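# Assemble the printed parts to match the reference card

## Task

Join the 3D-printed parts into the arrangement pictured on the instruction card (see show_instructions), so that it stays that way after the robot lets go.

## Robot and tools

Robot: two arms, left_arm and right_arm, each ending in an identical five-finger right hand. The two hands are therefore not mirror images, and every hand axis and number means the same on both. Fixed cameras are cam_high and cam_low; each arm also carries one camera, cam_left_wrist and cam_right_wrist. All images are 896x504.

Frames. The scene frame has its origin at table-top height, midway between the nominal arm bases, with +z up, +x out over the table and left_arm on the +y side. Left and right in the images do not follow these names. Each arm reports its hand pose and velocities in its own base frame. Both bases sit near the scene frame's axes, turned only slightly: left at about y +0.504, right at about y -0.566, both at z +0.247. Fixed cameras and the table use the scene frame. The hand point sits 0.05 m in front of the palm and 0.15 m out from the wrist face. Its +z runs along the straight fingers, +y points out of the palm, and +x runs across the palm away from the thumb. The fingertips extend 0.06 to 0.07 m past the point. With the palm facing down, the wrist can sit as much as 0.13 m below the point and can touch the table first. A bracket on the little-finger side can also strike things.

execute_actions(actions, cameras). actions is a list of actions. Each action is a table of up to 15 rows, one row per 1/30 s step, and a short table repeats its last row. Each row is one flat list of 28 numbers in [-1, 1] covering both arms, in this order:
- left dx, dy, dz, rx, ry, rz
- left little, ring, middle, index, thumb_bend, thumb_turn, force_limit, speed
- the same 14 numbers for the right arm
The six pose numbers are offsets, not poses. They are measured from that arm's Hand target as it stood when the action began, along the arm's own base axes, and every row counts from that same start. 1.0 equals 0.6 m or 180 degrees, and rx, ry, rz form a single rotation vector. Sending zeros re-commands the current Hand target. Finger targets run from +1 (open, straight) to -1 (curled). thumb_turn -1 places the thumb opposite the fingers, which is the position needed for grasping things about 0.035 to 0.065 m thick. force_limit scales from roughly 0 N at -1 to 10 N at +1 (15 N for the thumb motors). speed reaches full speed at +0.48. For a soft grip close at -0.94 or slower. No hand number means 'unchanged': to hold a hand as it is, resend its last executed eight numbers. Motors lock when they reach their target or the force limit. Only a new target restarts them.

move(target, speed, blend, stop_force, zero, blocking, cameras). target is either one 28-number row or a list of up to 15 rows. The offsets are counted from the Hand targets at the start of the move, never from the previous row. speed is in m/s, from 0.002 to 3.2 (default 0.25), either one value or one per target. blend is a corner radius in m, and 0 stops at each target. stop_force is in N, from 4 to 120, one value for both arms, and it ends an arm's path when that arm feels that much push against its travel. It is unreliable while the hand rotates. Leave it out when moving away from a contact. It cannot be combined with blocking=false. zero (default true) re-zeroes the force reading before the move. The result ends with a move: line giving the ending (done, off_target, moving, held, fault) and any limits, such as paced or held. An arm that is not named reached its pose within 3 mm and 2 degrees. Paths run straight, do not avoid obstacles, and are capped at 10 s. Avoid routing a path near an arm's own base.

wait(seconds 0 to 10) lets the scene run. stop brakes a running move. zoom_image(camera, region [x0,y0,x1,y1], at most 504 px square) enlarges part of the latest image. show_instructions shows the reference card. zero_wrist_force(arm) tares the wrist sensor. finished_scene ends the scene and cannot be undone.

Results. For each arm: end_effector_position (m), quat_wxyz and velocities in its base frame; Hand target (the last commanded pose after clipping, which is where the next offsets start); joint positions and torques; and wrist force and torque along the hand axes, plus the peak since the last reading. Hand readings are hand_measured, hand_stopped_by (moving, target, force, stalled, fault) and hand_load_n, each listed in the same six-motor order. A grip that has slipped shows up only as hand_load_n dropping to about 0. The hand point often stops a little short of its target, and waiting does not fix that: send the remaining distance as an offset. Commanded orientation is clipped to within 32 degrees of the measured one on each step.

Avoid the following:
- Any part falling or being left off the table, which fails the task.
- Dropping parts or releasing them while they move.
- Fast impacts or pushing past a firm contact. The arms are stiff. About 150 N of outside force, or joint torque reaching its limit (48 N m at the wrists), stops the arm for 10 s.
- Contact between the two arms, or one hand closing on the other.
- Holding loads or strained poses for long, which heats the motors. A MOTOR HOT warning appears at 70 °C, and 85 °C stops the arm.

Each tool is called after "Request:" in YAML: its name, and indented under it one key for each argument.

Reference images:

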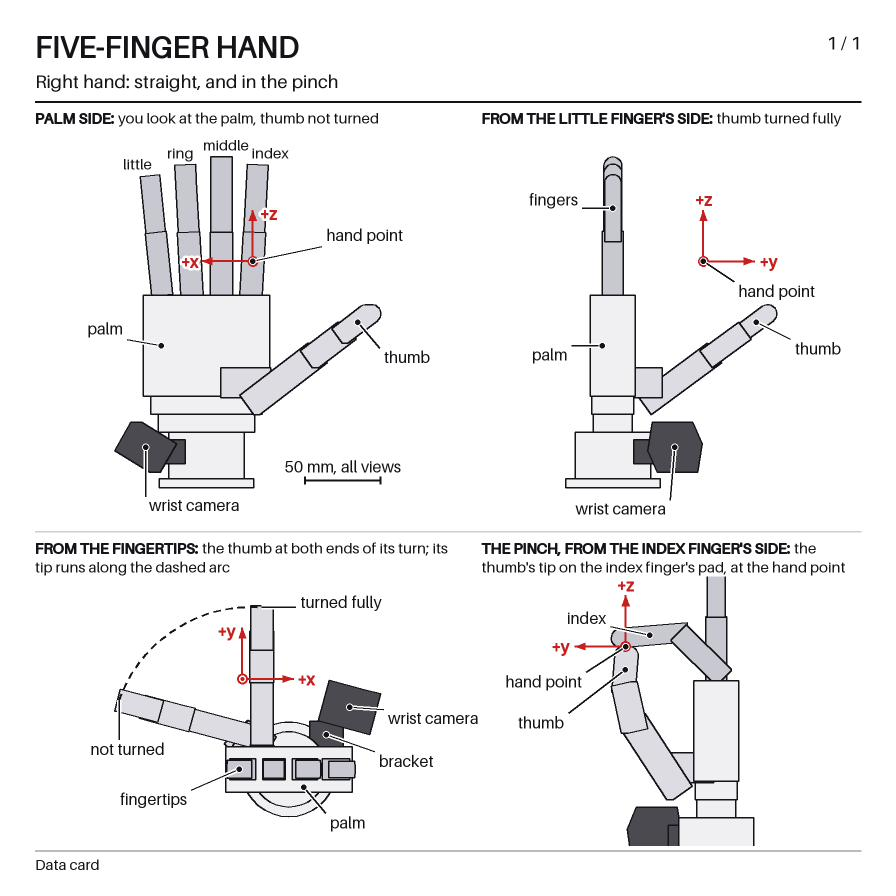

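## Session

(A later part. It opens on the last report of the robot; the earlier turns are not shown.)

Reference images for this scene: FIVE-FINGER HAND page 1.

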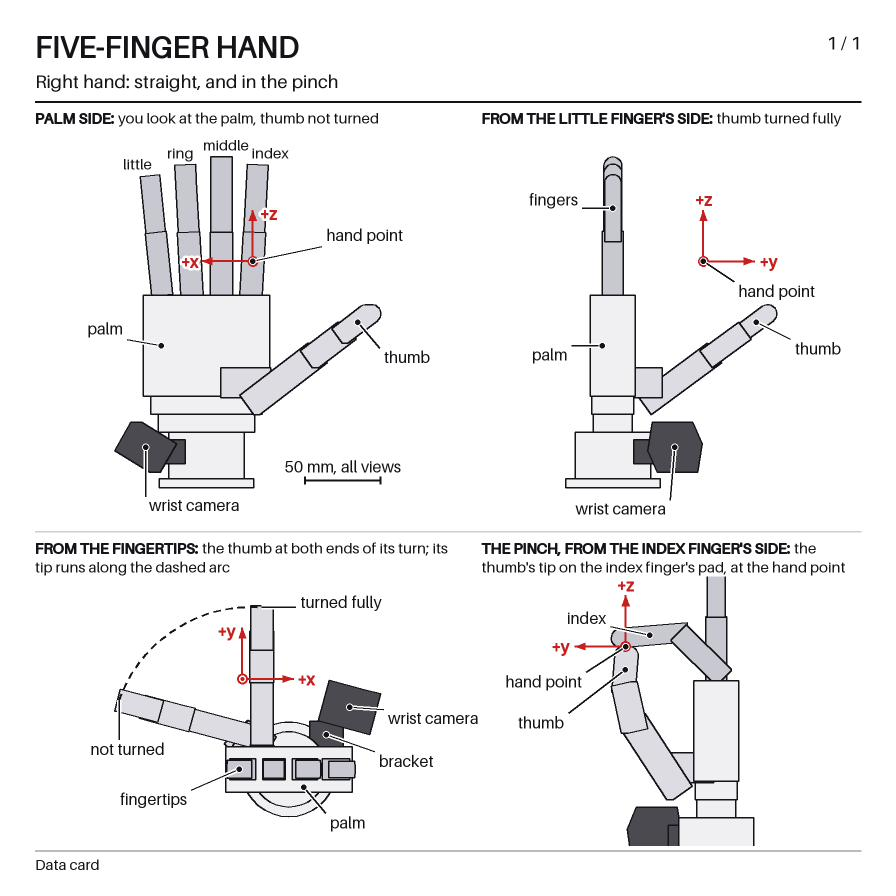

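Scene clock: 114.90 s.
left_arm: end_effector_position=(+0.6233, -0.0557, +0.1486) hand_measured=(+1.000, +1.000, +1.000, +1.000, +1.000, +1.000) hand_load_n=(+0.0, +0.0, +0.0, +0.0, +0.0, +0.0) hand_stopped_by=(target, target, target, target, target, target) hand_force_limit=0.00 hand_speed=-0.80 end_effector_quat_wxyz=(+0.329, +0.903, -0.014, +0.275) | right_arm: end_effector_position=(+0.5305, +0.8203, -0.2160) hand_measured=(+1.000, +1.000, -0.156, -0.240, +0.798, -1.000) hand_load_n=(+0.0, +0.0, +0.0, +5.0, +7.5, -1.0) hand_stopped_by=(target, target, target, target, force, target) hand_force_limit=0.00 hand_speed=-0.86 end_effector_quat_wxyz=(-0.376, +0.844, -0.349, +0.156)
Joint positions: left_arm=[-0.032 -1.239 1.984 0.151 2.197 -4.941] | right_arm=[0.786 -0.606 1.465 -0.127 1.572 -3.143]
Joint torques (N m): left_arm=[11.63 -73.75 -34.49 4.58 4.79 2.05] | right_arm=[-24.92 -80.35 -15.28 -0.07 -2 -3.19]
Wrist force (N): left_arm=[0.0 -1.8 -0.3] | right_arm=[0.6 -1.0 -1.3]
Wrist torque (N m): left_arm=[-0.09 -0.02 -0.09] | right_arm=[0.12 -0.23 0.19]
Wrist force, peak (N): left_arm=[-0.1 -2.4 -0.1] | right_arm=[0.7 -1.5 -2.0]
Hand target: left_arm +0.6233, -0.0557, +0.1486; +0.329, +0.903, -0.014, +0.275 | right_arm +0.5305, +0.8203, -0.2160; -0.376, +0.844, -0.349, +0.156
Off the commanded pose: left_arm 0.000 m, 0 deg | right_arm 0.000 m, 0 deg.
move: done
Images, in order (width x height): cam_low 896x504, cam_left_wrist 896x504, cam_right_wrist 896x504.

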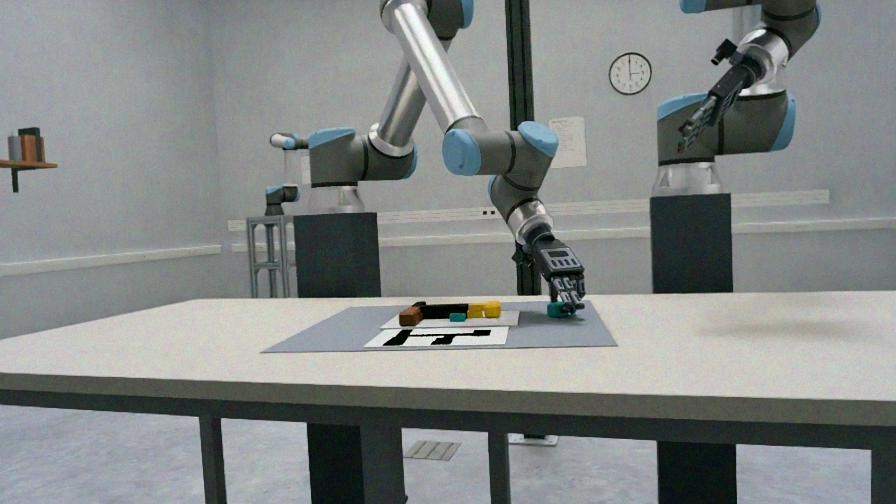

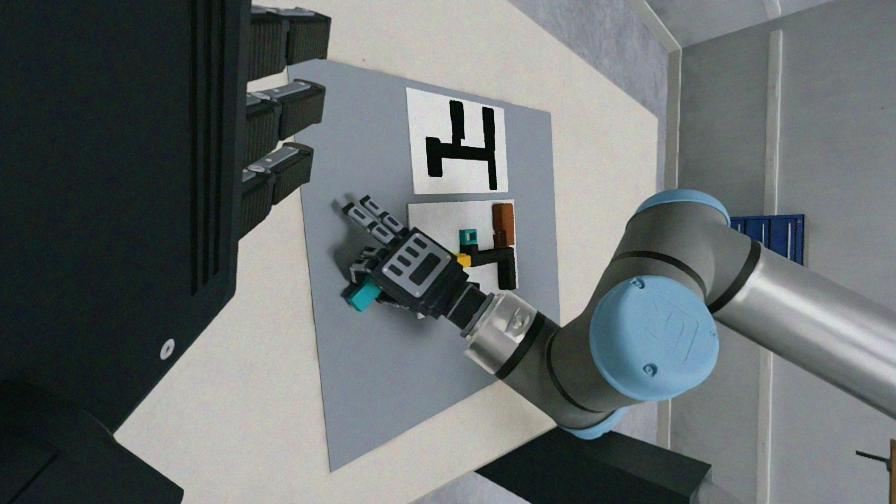

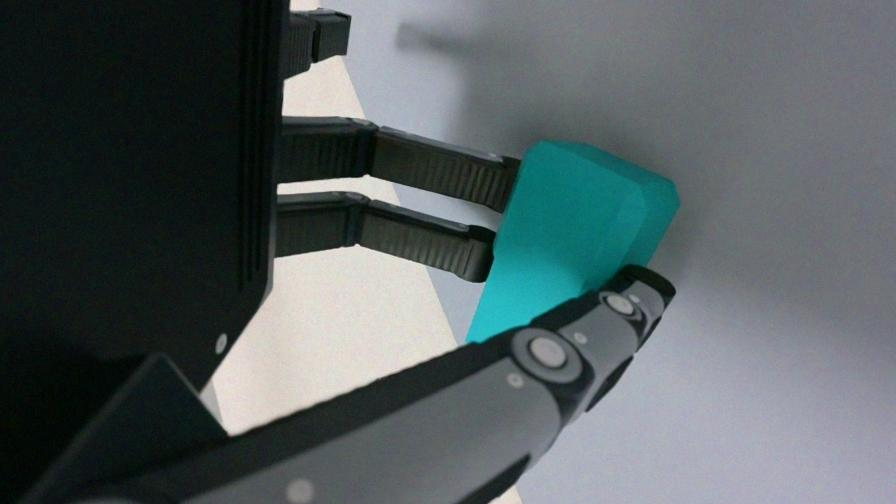

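Request:
move:
  target:
    - [0,0,0,0,0,0,1,1,1,1,1,1,0,-0.8,0,0,0,0,0,0,1,1,-0.3,-0.24,0.5,-1,-0.6,-0.92]
    - [0,-0.05,-0.09,0,0,0,1,1,1,1,1,1,0,-0.8,0,0,0.1417,0,0,0,1,1,-0.3,-0.24,0.5,-1,-0.6,-0.92]
    - [0,-0.15,-0.2667,0,0,0,1,1,1,1,1,1,0,-0.8,0.1647,-0.3242,0.1417,0,0,0.305,1,1,-0.3,-0.24,0.5,-1,-0.6,-0.92]
    - [0,-0.15,-0.2667,0,0,0,1,1,1,1,1,1,0,-0.8,0.1647,-0.3242,0.075,0,0,0.305,1,1,-0.3,-0.24,0.5,-1,-0.6,-0.92]
  blend: [0,0.03,0.02,0]
  speed: [0.1,0.15,0.25,0.12]
  cameras: ["all"]

Request:
zoom_image:
  camera: "cam_right_wrist"
  region: [350, 100, 750, 450]

Request:
zoom_image:
  camera: "cam_left_wrist"
  region: [440, 180, 620, 320]

Request:
zoom_image:
  camera: "cam_low"
  region: [420, 275, 490, 330]

Scene clock: 120.37 s.
left_arm: end_effector_position=(+0.6233, -0.1457, -0.0114) hand_measured=(+1.000, +1.000, +1.000, +1.000, +1.000, +1.000) hand_load_n=(+0.0, +0.0, +0.0, +0.0, +0.0, +0.0) hand_stopped_by=(target, target, target, target, target, target) hand_force_limit=0.00 hand_speed=-0.80 end_effector_quat_wxyz=(+0.329, +0.903, -0.014, +0.275) | right_arm: end_effector_position=(+0.6293, +0.6258, -0.1707) hand_measured=(+1.000, +1.000, -0.170, -0.240, +0.798, -1.000) hand_load_n=(-0.5, +0.0, +4.5, +4.0, +9.0, +0.0) hand_stopped_by=(target, target, force, target, force, target) hand_force_limit=-0.60 hand_speed=-0.92 end_effector_quat_wxyz=(-0.406, +0.910, +0.079, -0.034)
Joint positions: left_arm=[-0.206 -1.052 2.091 -0.227 2.082 -5.095] | right_arm=[0.395 -0.524 1.314 0.539 0.76 -4.387]
Joint torques (N m): left_arm=[-10.15 -50.93 -11.49 -1.63 -3.62 -3.28] | right_arm=[-23.34 -83.44 -33.91 5.67 -3.13 -3.99]
Wrist force (N): left_arm=[-0.1 -1.9 0.3] | right_arm=[0.4 0.2 -0.2]
Wrist torque (N m): left_arm=[-0.07 -0.02 0.07] | right_arm=[0.17 -0.25 0.20]
Wrist force, peak (N): left_arm=[-0.5 -2.4 0.5] | right_arm=[0.6 -1.6 -1.8]
Hand target: left_arm +0.6233, -0.1457, -0.0114; +0.329, +0.903, -0.014, +0.275 | right_arm +0.6293, +0.6258, -0.1710; -0.406, +0.910, +0.079, -0.034
Off the commanded pose: left_arm 0.000 m, 0 deg | right_arm 0.000 m, 0 deg.
move: done

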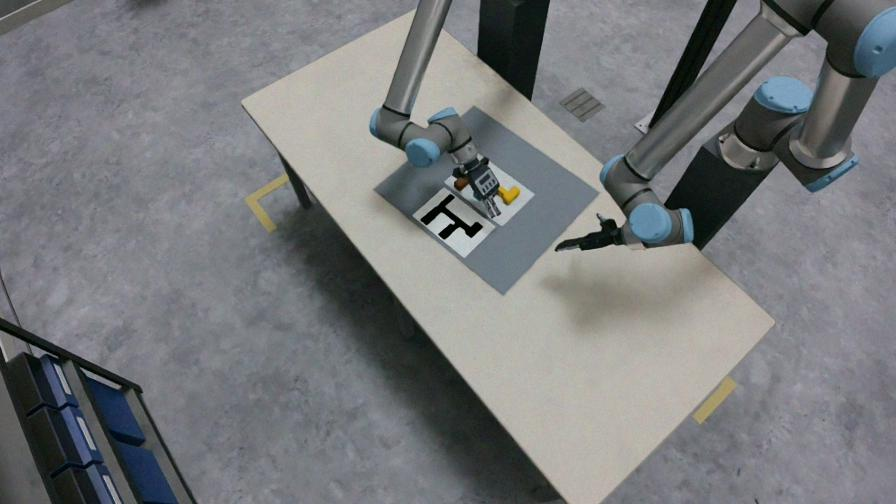

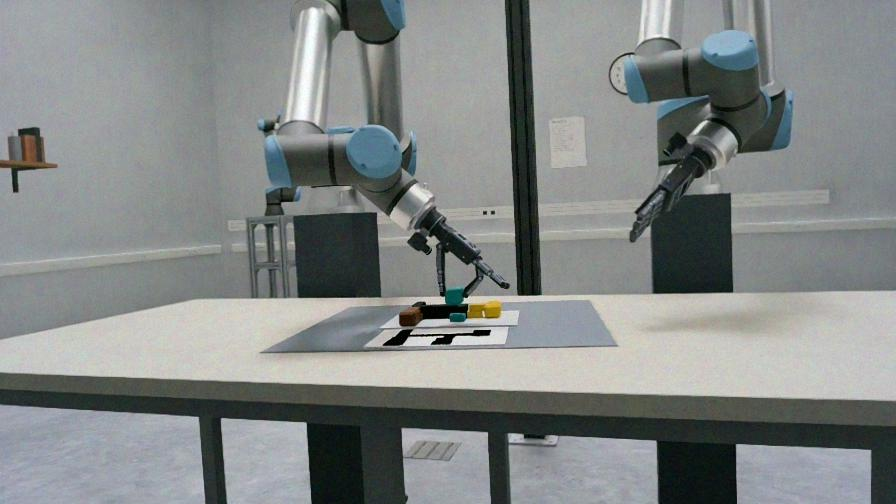

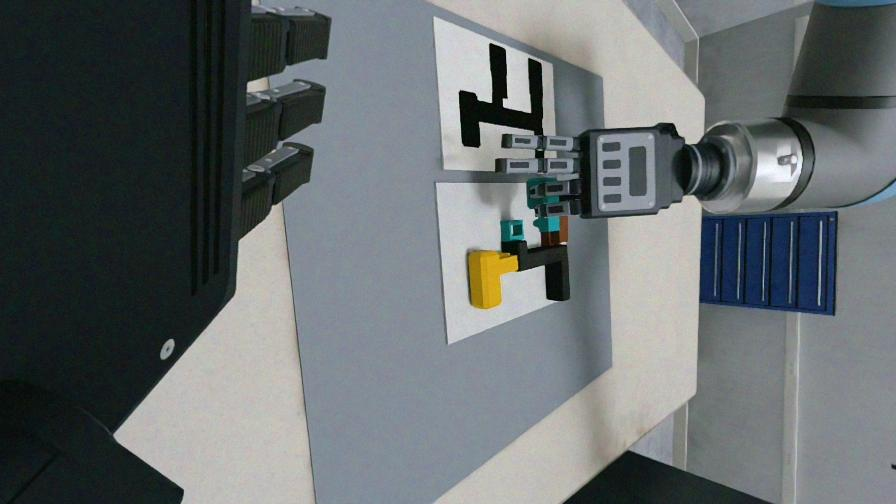

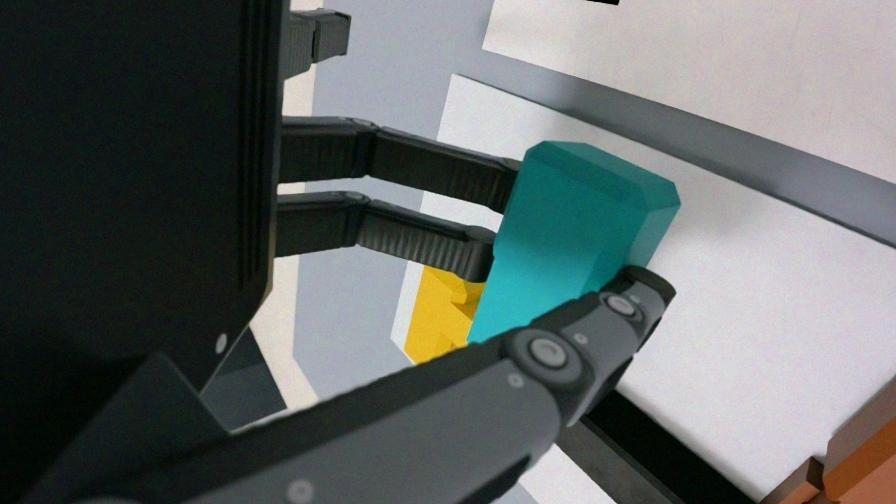

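Scaled by 1.260.

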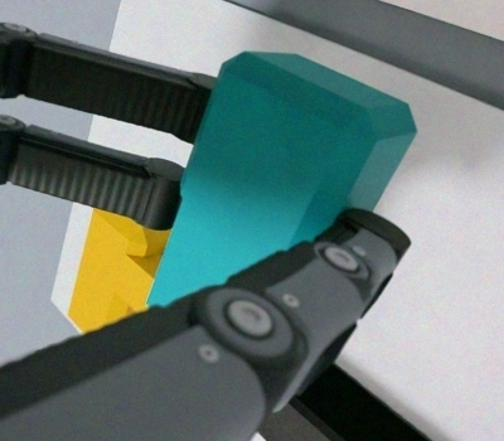

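Scaled by 2.800.

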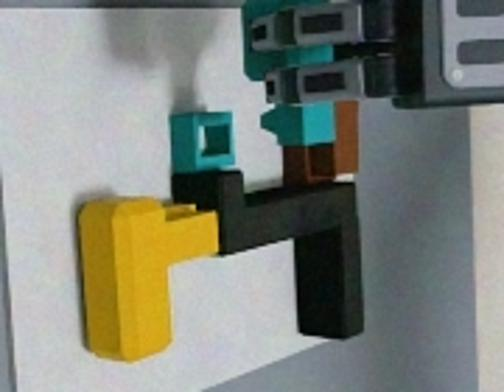

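Scaled by 7.200.

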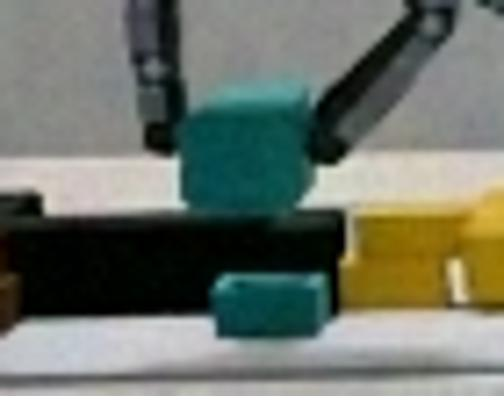

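Request:
zoom_image:
  camera: "cam_left_wrist"
  region: [495, 180, 585, 250]

Request:
zoom_image:
  camera: "cam_low"
  region: [438, 280, 478, 325]

Scaled by 5.600.

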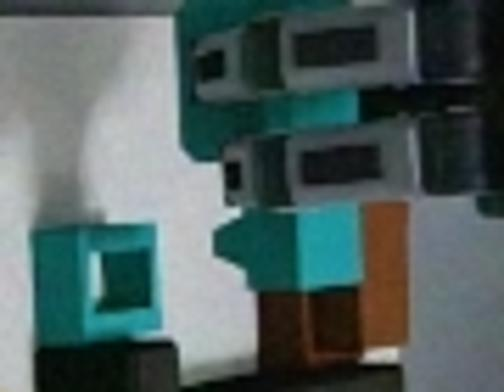

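Scaled by 11.200.

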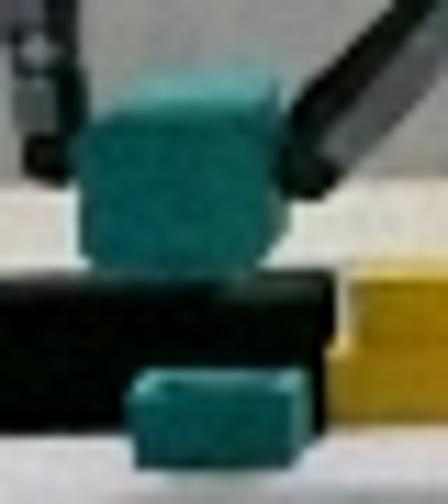

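Request:
zoom_image:
  camera: "cam_low"
  region: [392, 295, 432, 335]

Scaled by 12.600.

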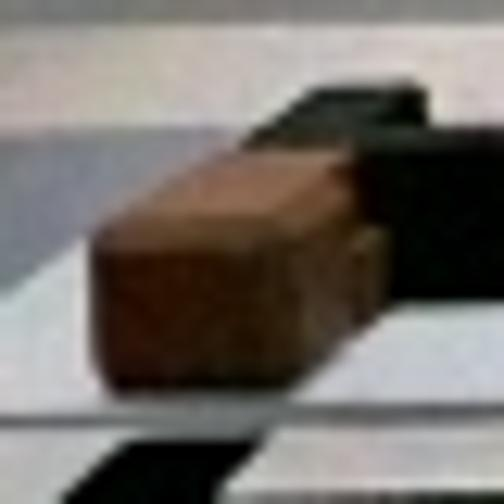

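Request:
move:
  target:
    - [0,0,0,0,0,0,1,1,1,1,1,1,0,-0.8,-0.0137,0.0007,0,0,0,0,1,1,-0.3,-0.24,0.5,-1,-0.6,-0.92]
    - [0,0,0,0,0,0,1,1,1,1,1,1,0,-0.8,-0.0137,0.0007,-0.0417,0,0,0,1,1,-0.3,-0.24,0.5,-1,-0.6,-0.92]
  blend: [0.006,0]
  speed: 0.1
  cameras: ["cam_low","cam_left_wrist","cam_right_wrist"]

Request:
zoom_image:
  camera: "cam_left_wrist"
  region: [490, 185, 570, 250]

Request:
zoom_image:
  camera: "cam_low"
  region: [438, 285, 478, 330]

Scene clock: 124.70 s.
left_arm: end_effector_position=(+0.6233, -0.1457, -0.0114) hand_measured=(+1.000, +1.000, +1.000, +1.000, +1.000, +1.000) hand_load_n=(+0.0, +0.0, +0.0, +0.0, +0.0, +0.0) hand_stopped_by=(target, target, target, target, target, target) hand_force_limit=0.00 hand_speed=-0.80 end_effector_quat_wxyz=(+0.329, +0.903, -0.014, +0.275) | right_arm: end_effector_position=(+0.6211, +0.6262, -0.1957) hand_measured=(+1.000, +1.000, -0.170, -0.240, +0.798, -1.000) hand_load_n=(+0.0, +0.0, +4.5, +4.0, +9.0, +0.5) hand_stopped_by=(target, target, force, target, force, target) hand_force_limit=-0.60 hand_speed=-0.92 end_effector_quat_wxyz=(-0.406, +0.910, +0.079, -0.034)
Joint positions: left_arm=[-0.206 -1.052 2.091 -0.227 2.082 -5.095] | right_arm=[0.399 -0.502 1.324 0.502 0.761 -4.381]
Joint torques (N m): left_arm=[-9.7 -50.92 -12.09 -1.53 -3.61 -3.28] | right_arm=[16.19 -79.03 -28.35 1.6 0.71 3.47]
Wrist force (N): left_arm=[-0.1 -1.8 0.3] | right_arm=[0.6 0.5 -0.1]
Wrist torque (N m): left_arm=[-0.06 -0.02 0.07] | right_arm=[0.23 -0.29 0.04]
Wrist force, peak (N): left_arm=[-0.4 -2.4 0.2] | right_arm=[1.5 0.1 -0.7]
Hand target: left_arm +0.6233, -0.1457, -0.0114; +0.329, +0.903, -0.014, +0.275 | right_arm +0.6211, +0.6262, -0.1960; -0.406, +0.910, +0.079, -0.034
Off the commanded pose: left_arm 0.000 m, 0 deg | right_arm 0.000 m, 0 deg.
move: done; blend cut to 0.0041 m at target 1
Images, in order (width x height): cam_low 896x504, cam_left_wrist 896x504, cam_right_wrist 896x504.

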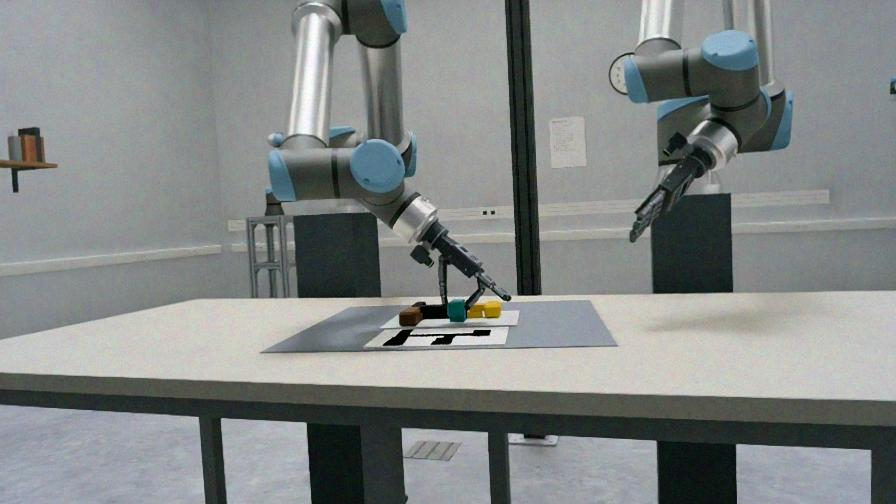

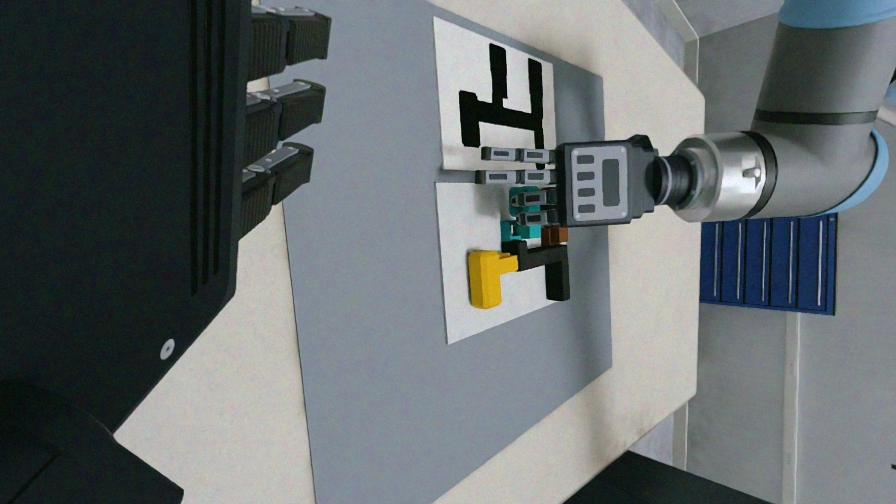

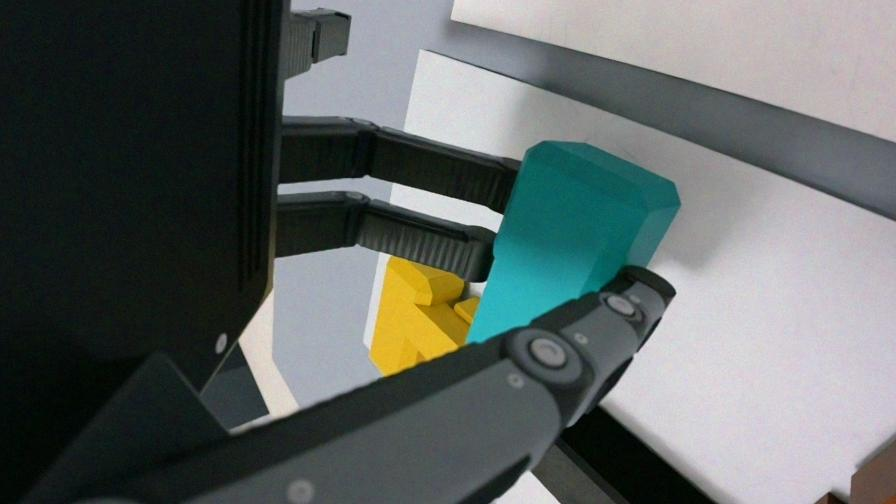

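Scaled by 6.300.

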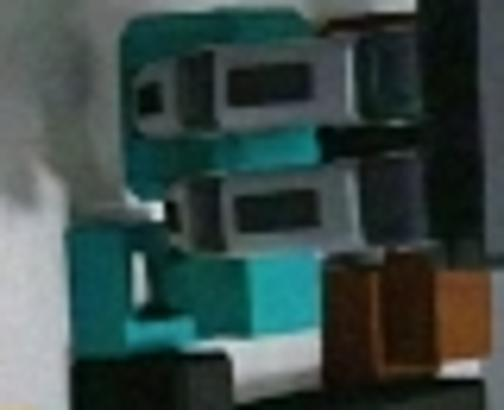

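Scaled by 11.200.

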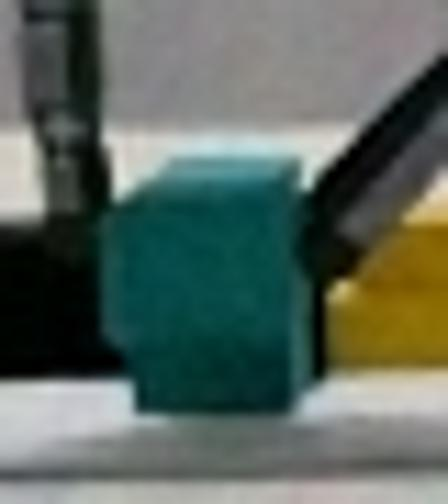

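Request:
move:
  target: [0,0,0,0,0,0,1,1,1,1,1,1,0,-0.8,0,0,-0.0285,0,0,0,1,1,-0.3,-0.24,0.5,-1,-0.6,-0.92]
  speed: 0.04
  stop_force: 4.5
  cameras: ["cam_low","cam_left_wrist","cam_right_wrist"]

Request:
zoom_image:
  camera: "cam_left_wrist"
  region: [490, 185, 570, 250]

Request:
zoom_image:
  camera: "cam_low"
  region: [438, 285, 478, 330]

Scene clock: 126.97 s.
left_arm: end_effector_position=(+0.6233, -0.1457, -0.0114) hand_measured=(+1.000, +1.000, +1.000, +1.000, +1.000, +1.000) hand_load_n=(+0.0, +0.0, +0.0, +0.0, +0.0, +0.0) hand_stopped_by=(target, target, target, target, target, target) hand_force_limit=0.00 hand_speed=-0.80 end_effector_quat_wxyz=(+0.329, +0.903, -0.014, +0.275) | right_arm: end_effector_position=(+0.6211, +0.6262, -0.2100) hand_measured=(+1.000, +1.000, -0.170, -0.240, +0.798, -1.000) hand_load_n=(-0.5, +0.0, +4.0, +3.0, +10.5, -1.0) hand_stopped_by=(target, target, force, target, force, target) hand_force_limit=-0.60 hand_speed=-0.92 end_effector_quat_wxyz=(-0.406, +0.910, +0.079, -0.034)
Joint positions: left_arm=[-0.206 -1.052 2.091 -0.227 2.082 -5.095] | right_arm=[0.399 -0.485 1.319 0.49 0.761 -4.381]
Joint torques (N m): left_arm=[-9.54 -51.03 -12.03 -1.63 -3.59 -3.37] | right_arm=[14.84 -106.35 -14.66 5.72 -0.34 2.49]
Wrist force (N): left_arm=[-0.3 -2.2 0.4] | right_arm=[1.0 2.1 -2.2]
Wrist torque (N m): left_arm=[-0.12 0.00 0.05] | right_arm=[0.19 -0.34 0.04]
Wrist force, peak (N): left_arm=[-0.6 -2.3 0.2] | right_arm=[0.1 -2.6 -8.1]
Hand target: left_arm +0.6233, -0.1457, -0.0114; +0.329, +0.903, -0.014, +0.275 | right_arm +0.6211, +0.6262, -0.2100; -0.406, +0.910, +0.079, -0.034 (not the last commanded pose)
Off the commanded pose: left_arm 0.000 m, 0 deg | right_arm 0.003 m, 0 deg.
move: contact (right_arm)
Images, in order (width x height): cam_low 896x504, cam_left_wrist 896x504, cam_right_wrist 896x504.

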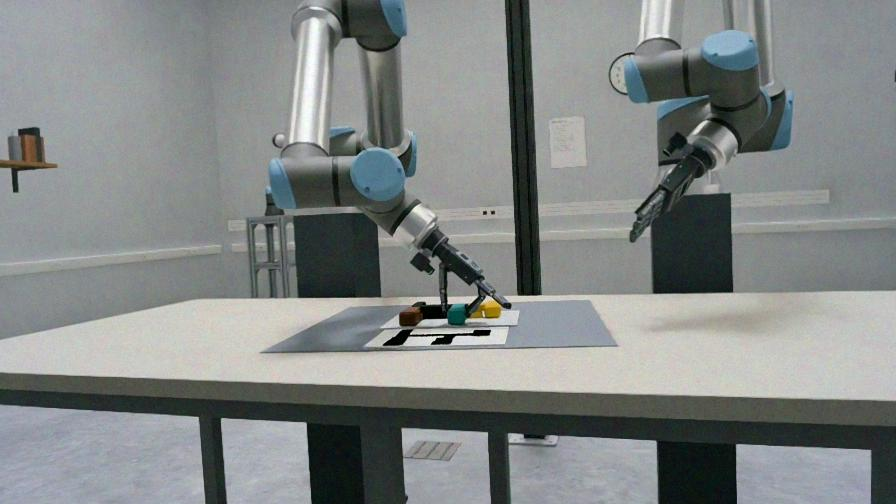

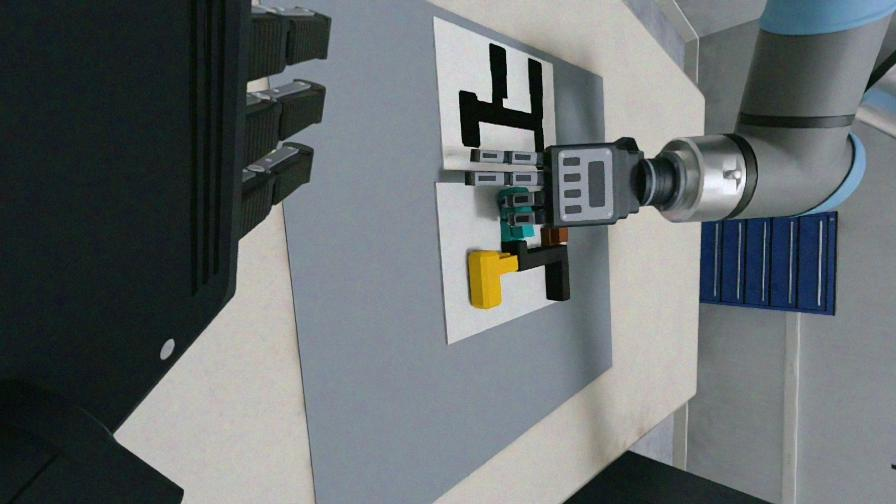

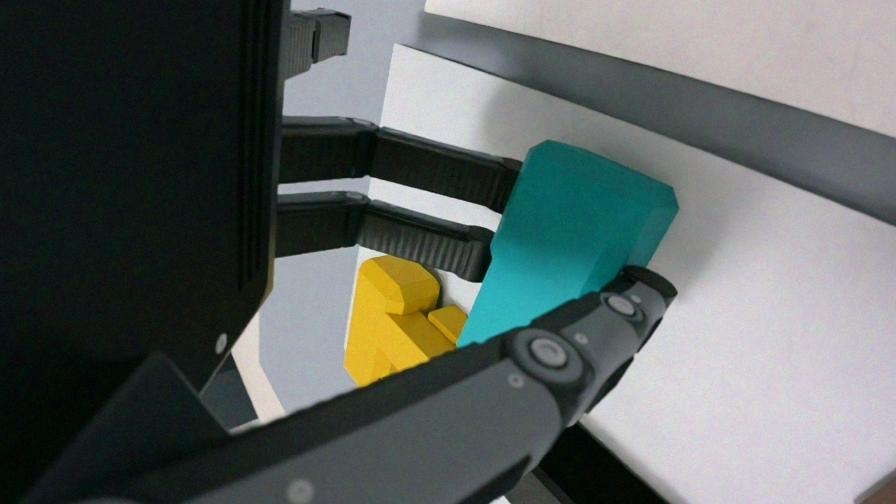

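Scaled by 6.300.

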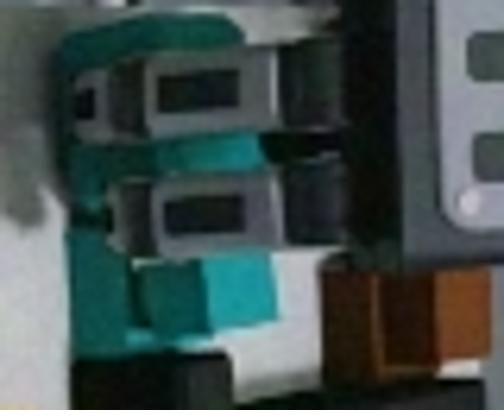

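Scaled by 11.200.

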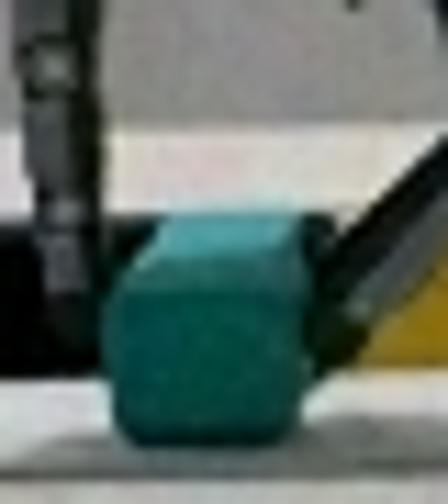

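Request:
move:
  target: [0,0,0,0,0,0,1,1,1,1,1,1,0,-0.8,0,0,-0.0053,0,0,0,1,1,-0.3,-0.24,0.5,-1,-0.6,-0.92]
  speed: 0.03
  stop_force: 10
  cameras: ["cam_low","cam_left_wrist","cam_right_wrist"]

Request:
zoom_image:
  camera: "cam_left_wrist"
  region: [490, 185, 570, 250]

Request:
zoom_image:
  camera: "cam_low"
  region: [438, 285, 478, 330]

Scene clock: 128.47 s.
left_arm: end_effector_position=(+0.6233, -0.1457, -0.0114) hand_measured=(+1.000, +1.000, +1.000, +1.000, +1.000, +1.000) hand_load_n=(+0.0, +0.0, +0.0, +0.0, +0.0, +0.0) hand_stopped_by=(target, target, target, target, target, target) hand_force_limit=0.00 hand_speed=-0.80 end_effector_quat_wxyz=(+0.329, +0.903, -0.014, +0.275) | right_arm: end_effector_position=(+0.6211, +0.6262, -0.2129) hand_measured=(+1.000, +1.000, -0.170, -0.240, +0.800, -1.000) hand_load_n=(+0.0, +0.0, +2.5, +0.5, +13.0, +0.0) hand_stopped_by=(target, target, force, target, force, target) hand_force_limit=-0.60 hand_speed=-0.92 end_effector_quat_wxyz=(-0.406, +0.910, +0.079, -0.034)
Joint positions: left_arm=[-0.206 -1.052 2.091 -0.227 2.082 -5.095] | right_arm=[0.399 -0.481 1.318 0.488 0.761 -4.381]
Joint torques (N m): left_arm=[-9.81 -51.82 -11.69 -1.68 -3.51 -3.46] | right_arm=[14.05 -95.49 -24.1 2.38 0.42 2.03]
Wrist force (N): left_arm=[-0.2 -1.8 0.3] | right_arm=[-1.3 -3.9 -12.5]
Wrist torque (N m): left_arm=[-0.05 -0.02 0.07] | right_arm=[-0.09 -0.08 -0.10]
Wrist force, peak (N): left_arm=[-0.5 -2.4 0.3] | right_arm=[-0.6 -4.1 -12.9]
Hand target: left_arm +0.6233, -0.1457, -0.0114; +0.329, +0.903, -0.014, +0.275 | right_arm +0.6211, +0.6262, -0.2128; -0.406, +0.910, +0.079, -0.034
Off the commanded pose: left_arm 0.000 m, 0 deg | right_arm 0.000 m, 0 deg.
move: contact (right_arm)
Images, in order (width x height): cam_low 896x504, cam_left_wrist 896x504, cam_right_wrist 896x504.

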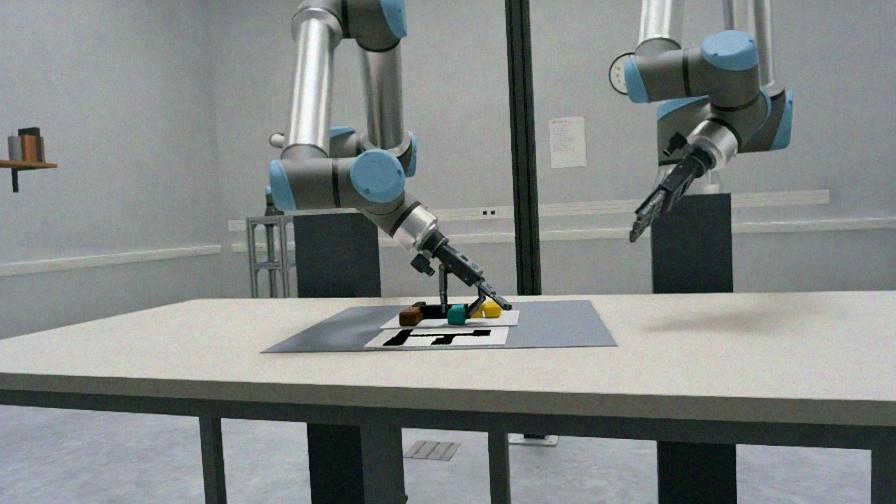

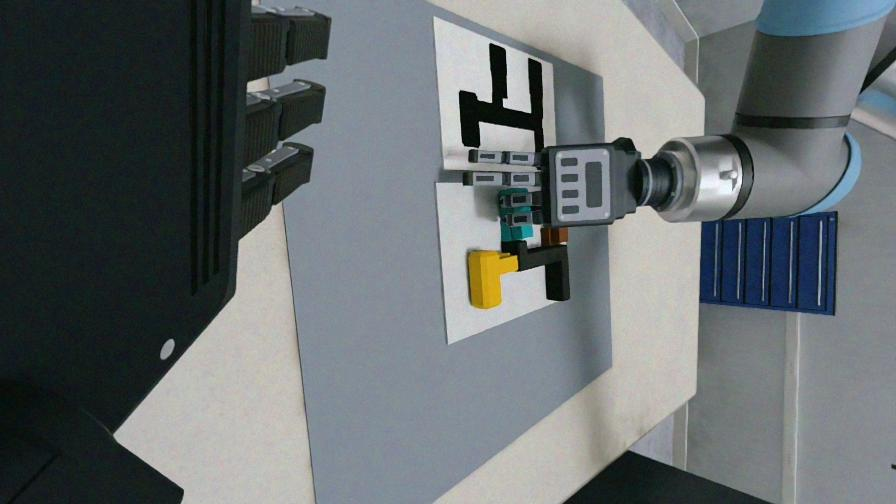

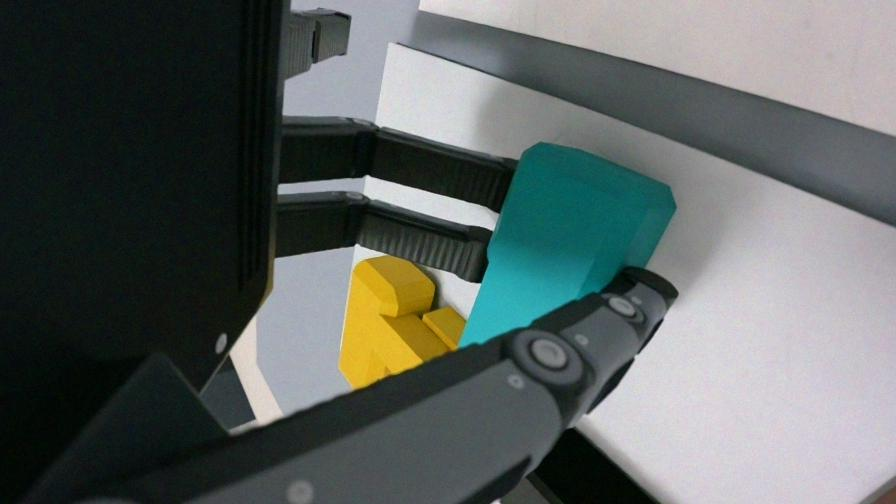

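Scaled by 6.300.

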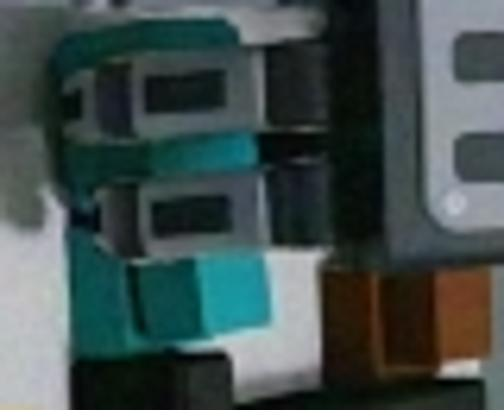

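Scaled by 11.200.

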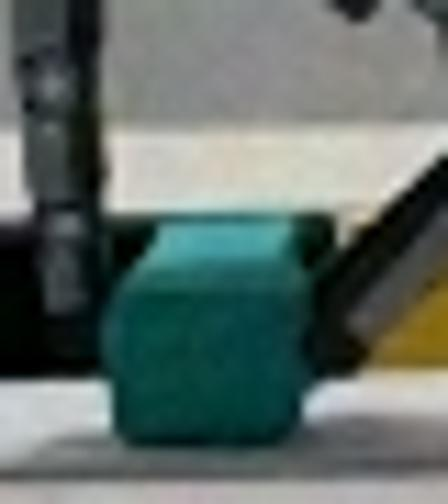

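Request:
move:
  target:
    - [0,0,0,0,0,0,1,1,1,1,1,1,0,-0.8,0,0,0,0,0,0,1,1,-0.02,-0.06,1,-1,0,-0.6]
    - [0,0,0,0,0,0,1,1,1,1,1,1,0,-0.8,0,0,0.12,0,0,0,1,1,-0.02,-0.06,1,-1,0,-0.6]
  speed: 0.12
  cameras: ["all"]

Request:
zoom_image:
  camera: "cam_left_wrist"
  region: [460, 180, 600, 320]

Request:
zoom_image:
  camera: "cam_low"
  region: [392, 290, 512, 335]

Request:
zoom_image:
  camera: "cam_right_wrist"
  region: [350, 80, 896, 480]

Scene clock: 130.53 s.
left_arm: end_effector_position=(+0.6233, -0.1457, -0.0114) hand_measured=(+1.000, +1.000, +1.000, +1.000, +1.000, +1.000) hand_load_n=(+0.0, +0.0, +0.0, +0.0, +0.0, +0.0) hand_stopped_by=(target, target, target, target, target, target) hand_force_limit=0.00 hand_speed=-0.80 end_effector_quat_wxyz=(+0.329, +0.903, -0.014, +0.275) | right_arm: end_effector_position=(+0.6210, +0.6263, -0.1412) hand_measured=(+1.000, +1.000, -0.020, -0.060, +1.000, -1.000) hand_load_n=(+0.0, +0.0, +0.0, +0.0, +0.0, +0.0) hand_stopped_by=(target, target, target, target, target, target) hand_force_limit=0.00 hand_speed=-0.60 end_effector_quat_wxyz=(-0.406, +0.910, +0.079, -0.034)
Joint positions: left_arm=[-0.206 -1.052 2.091 -0.227 2.082 -5.095] | right_arm=[0.4 -0.568 1.34 0.552 0.761 -4.381]
Joint torques (N m): left_arm=[-11.14 -51.28 -11.68 -1.61 -3.55 -3.24] | right_arm=[-18.61 -110.89 -15.82 5.49 0.25 -3.49]
Wrist force (N): left_arm=[-0.2 -2.0 0.3] | right_arm=[1.0 0.5 -0.2]
Wrist torque (N m): left_arm=[-0.08 0.00 0.06] | right_arm=[0.23 -0.34 0.06]
Wrist force, peak (N): left_arm=[-0.1 -2.4 0.4] | right_arm=[-1.2 -4.2 -12.4]
Hand target: left_arm +0.6233, -0.1457, -0.0114; +0.329, +0.903, -0.014, +0.275 | right_arm +0.6211, +0.6262, -0.1408; -0.406, +0.910, +0.079, -0.034
Off the commanded pose: left_arm 0.000 m, 0 deg | right_arm 0.000 m, 0 deg.
move: done

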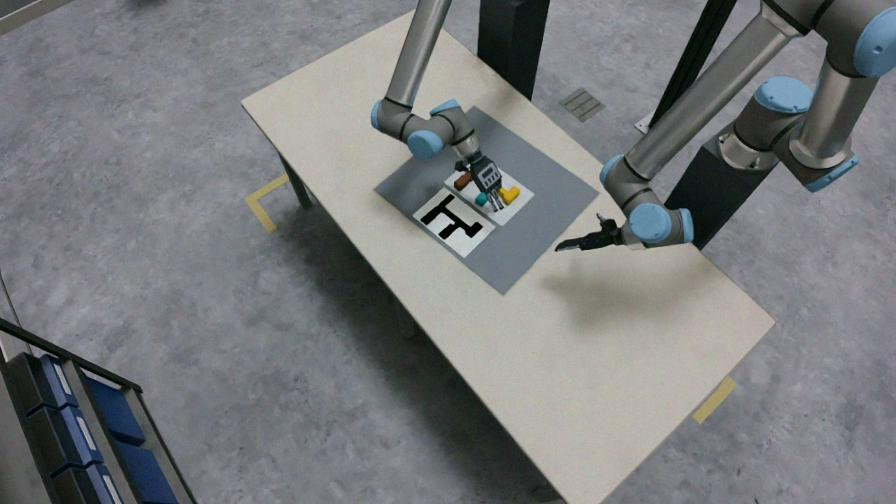

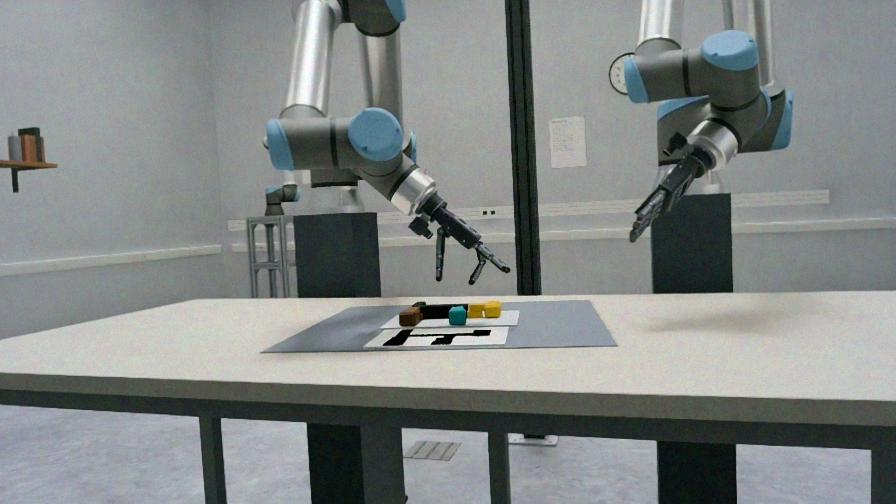

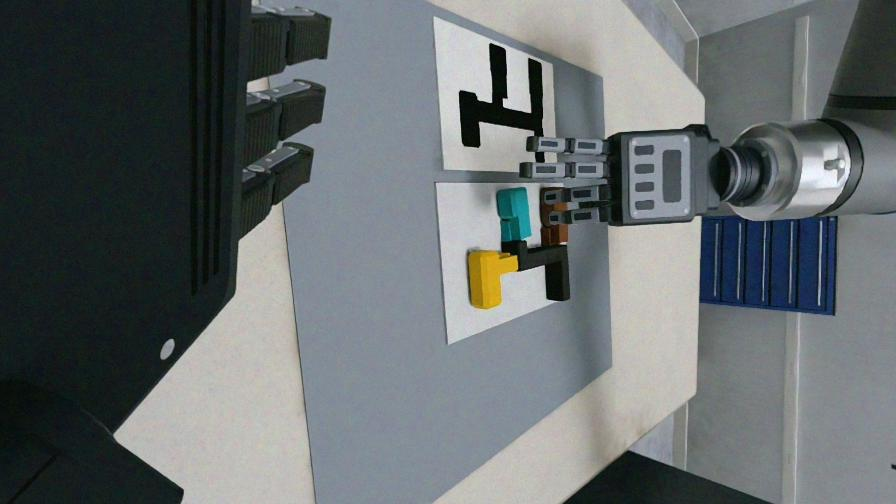

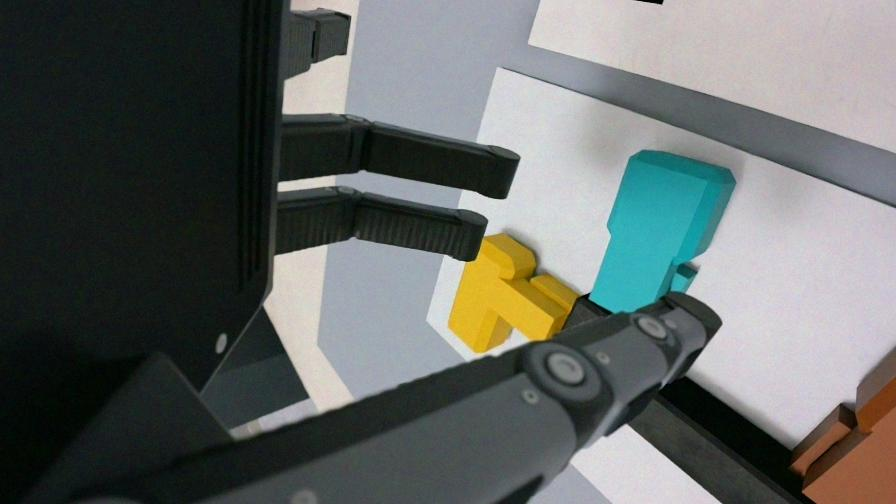

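Scaled by 3.600.

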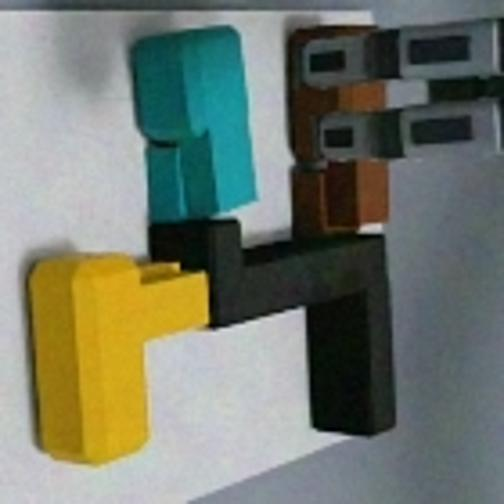

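Scaled by 4.200.

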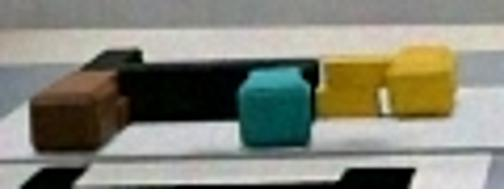

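Region (350, 80, 896, 480) is 546x400 pixels. A region can be at most 504 by 504 pixels.

Request:
zoom_image:
  camera: "cam_right_wrist"
  region: [560, 130, 760, 330]

Request:
zoom_image:
  camera: "cam_left_wrist"
  region: [490, 180, 570, 250]

Request:
zoom_image:
  camera: "cam_low"
  region: [440, 295, 480, 330]

Request:
zoom_image:
  camera: "cam_right_wrist"
  region: [420, 210, 600, 370]

Scaled by 2.520.

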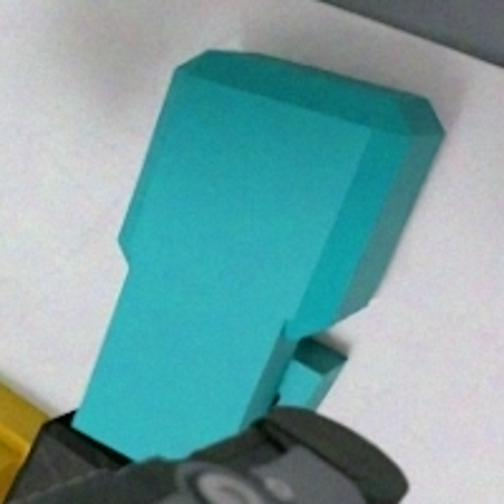

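Scaled by 6.300.

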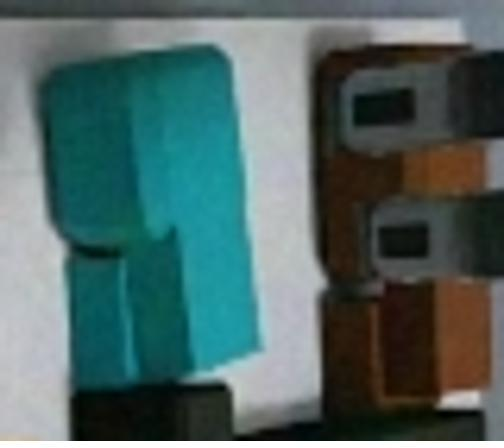

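Scaled by 12.600.

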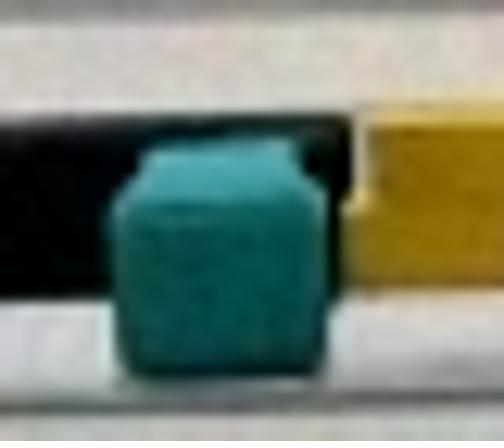

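Scaled by 2.800.

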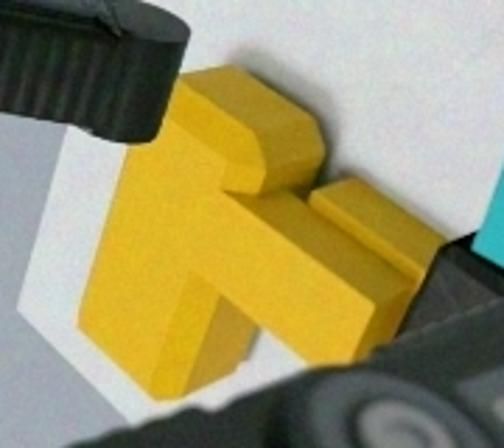

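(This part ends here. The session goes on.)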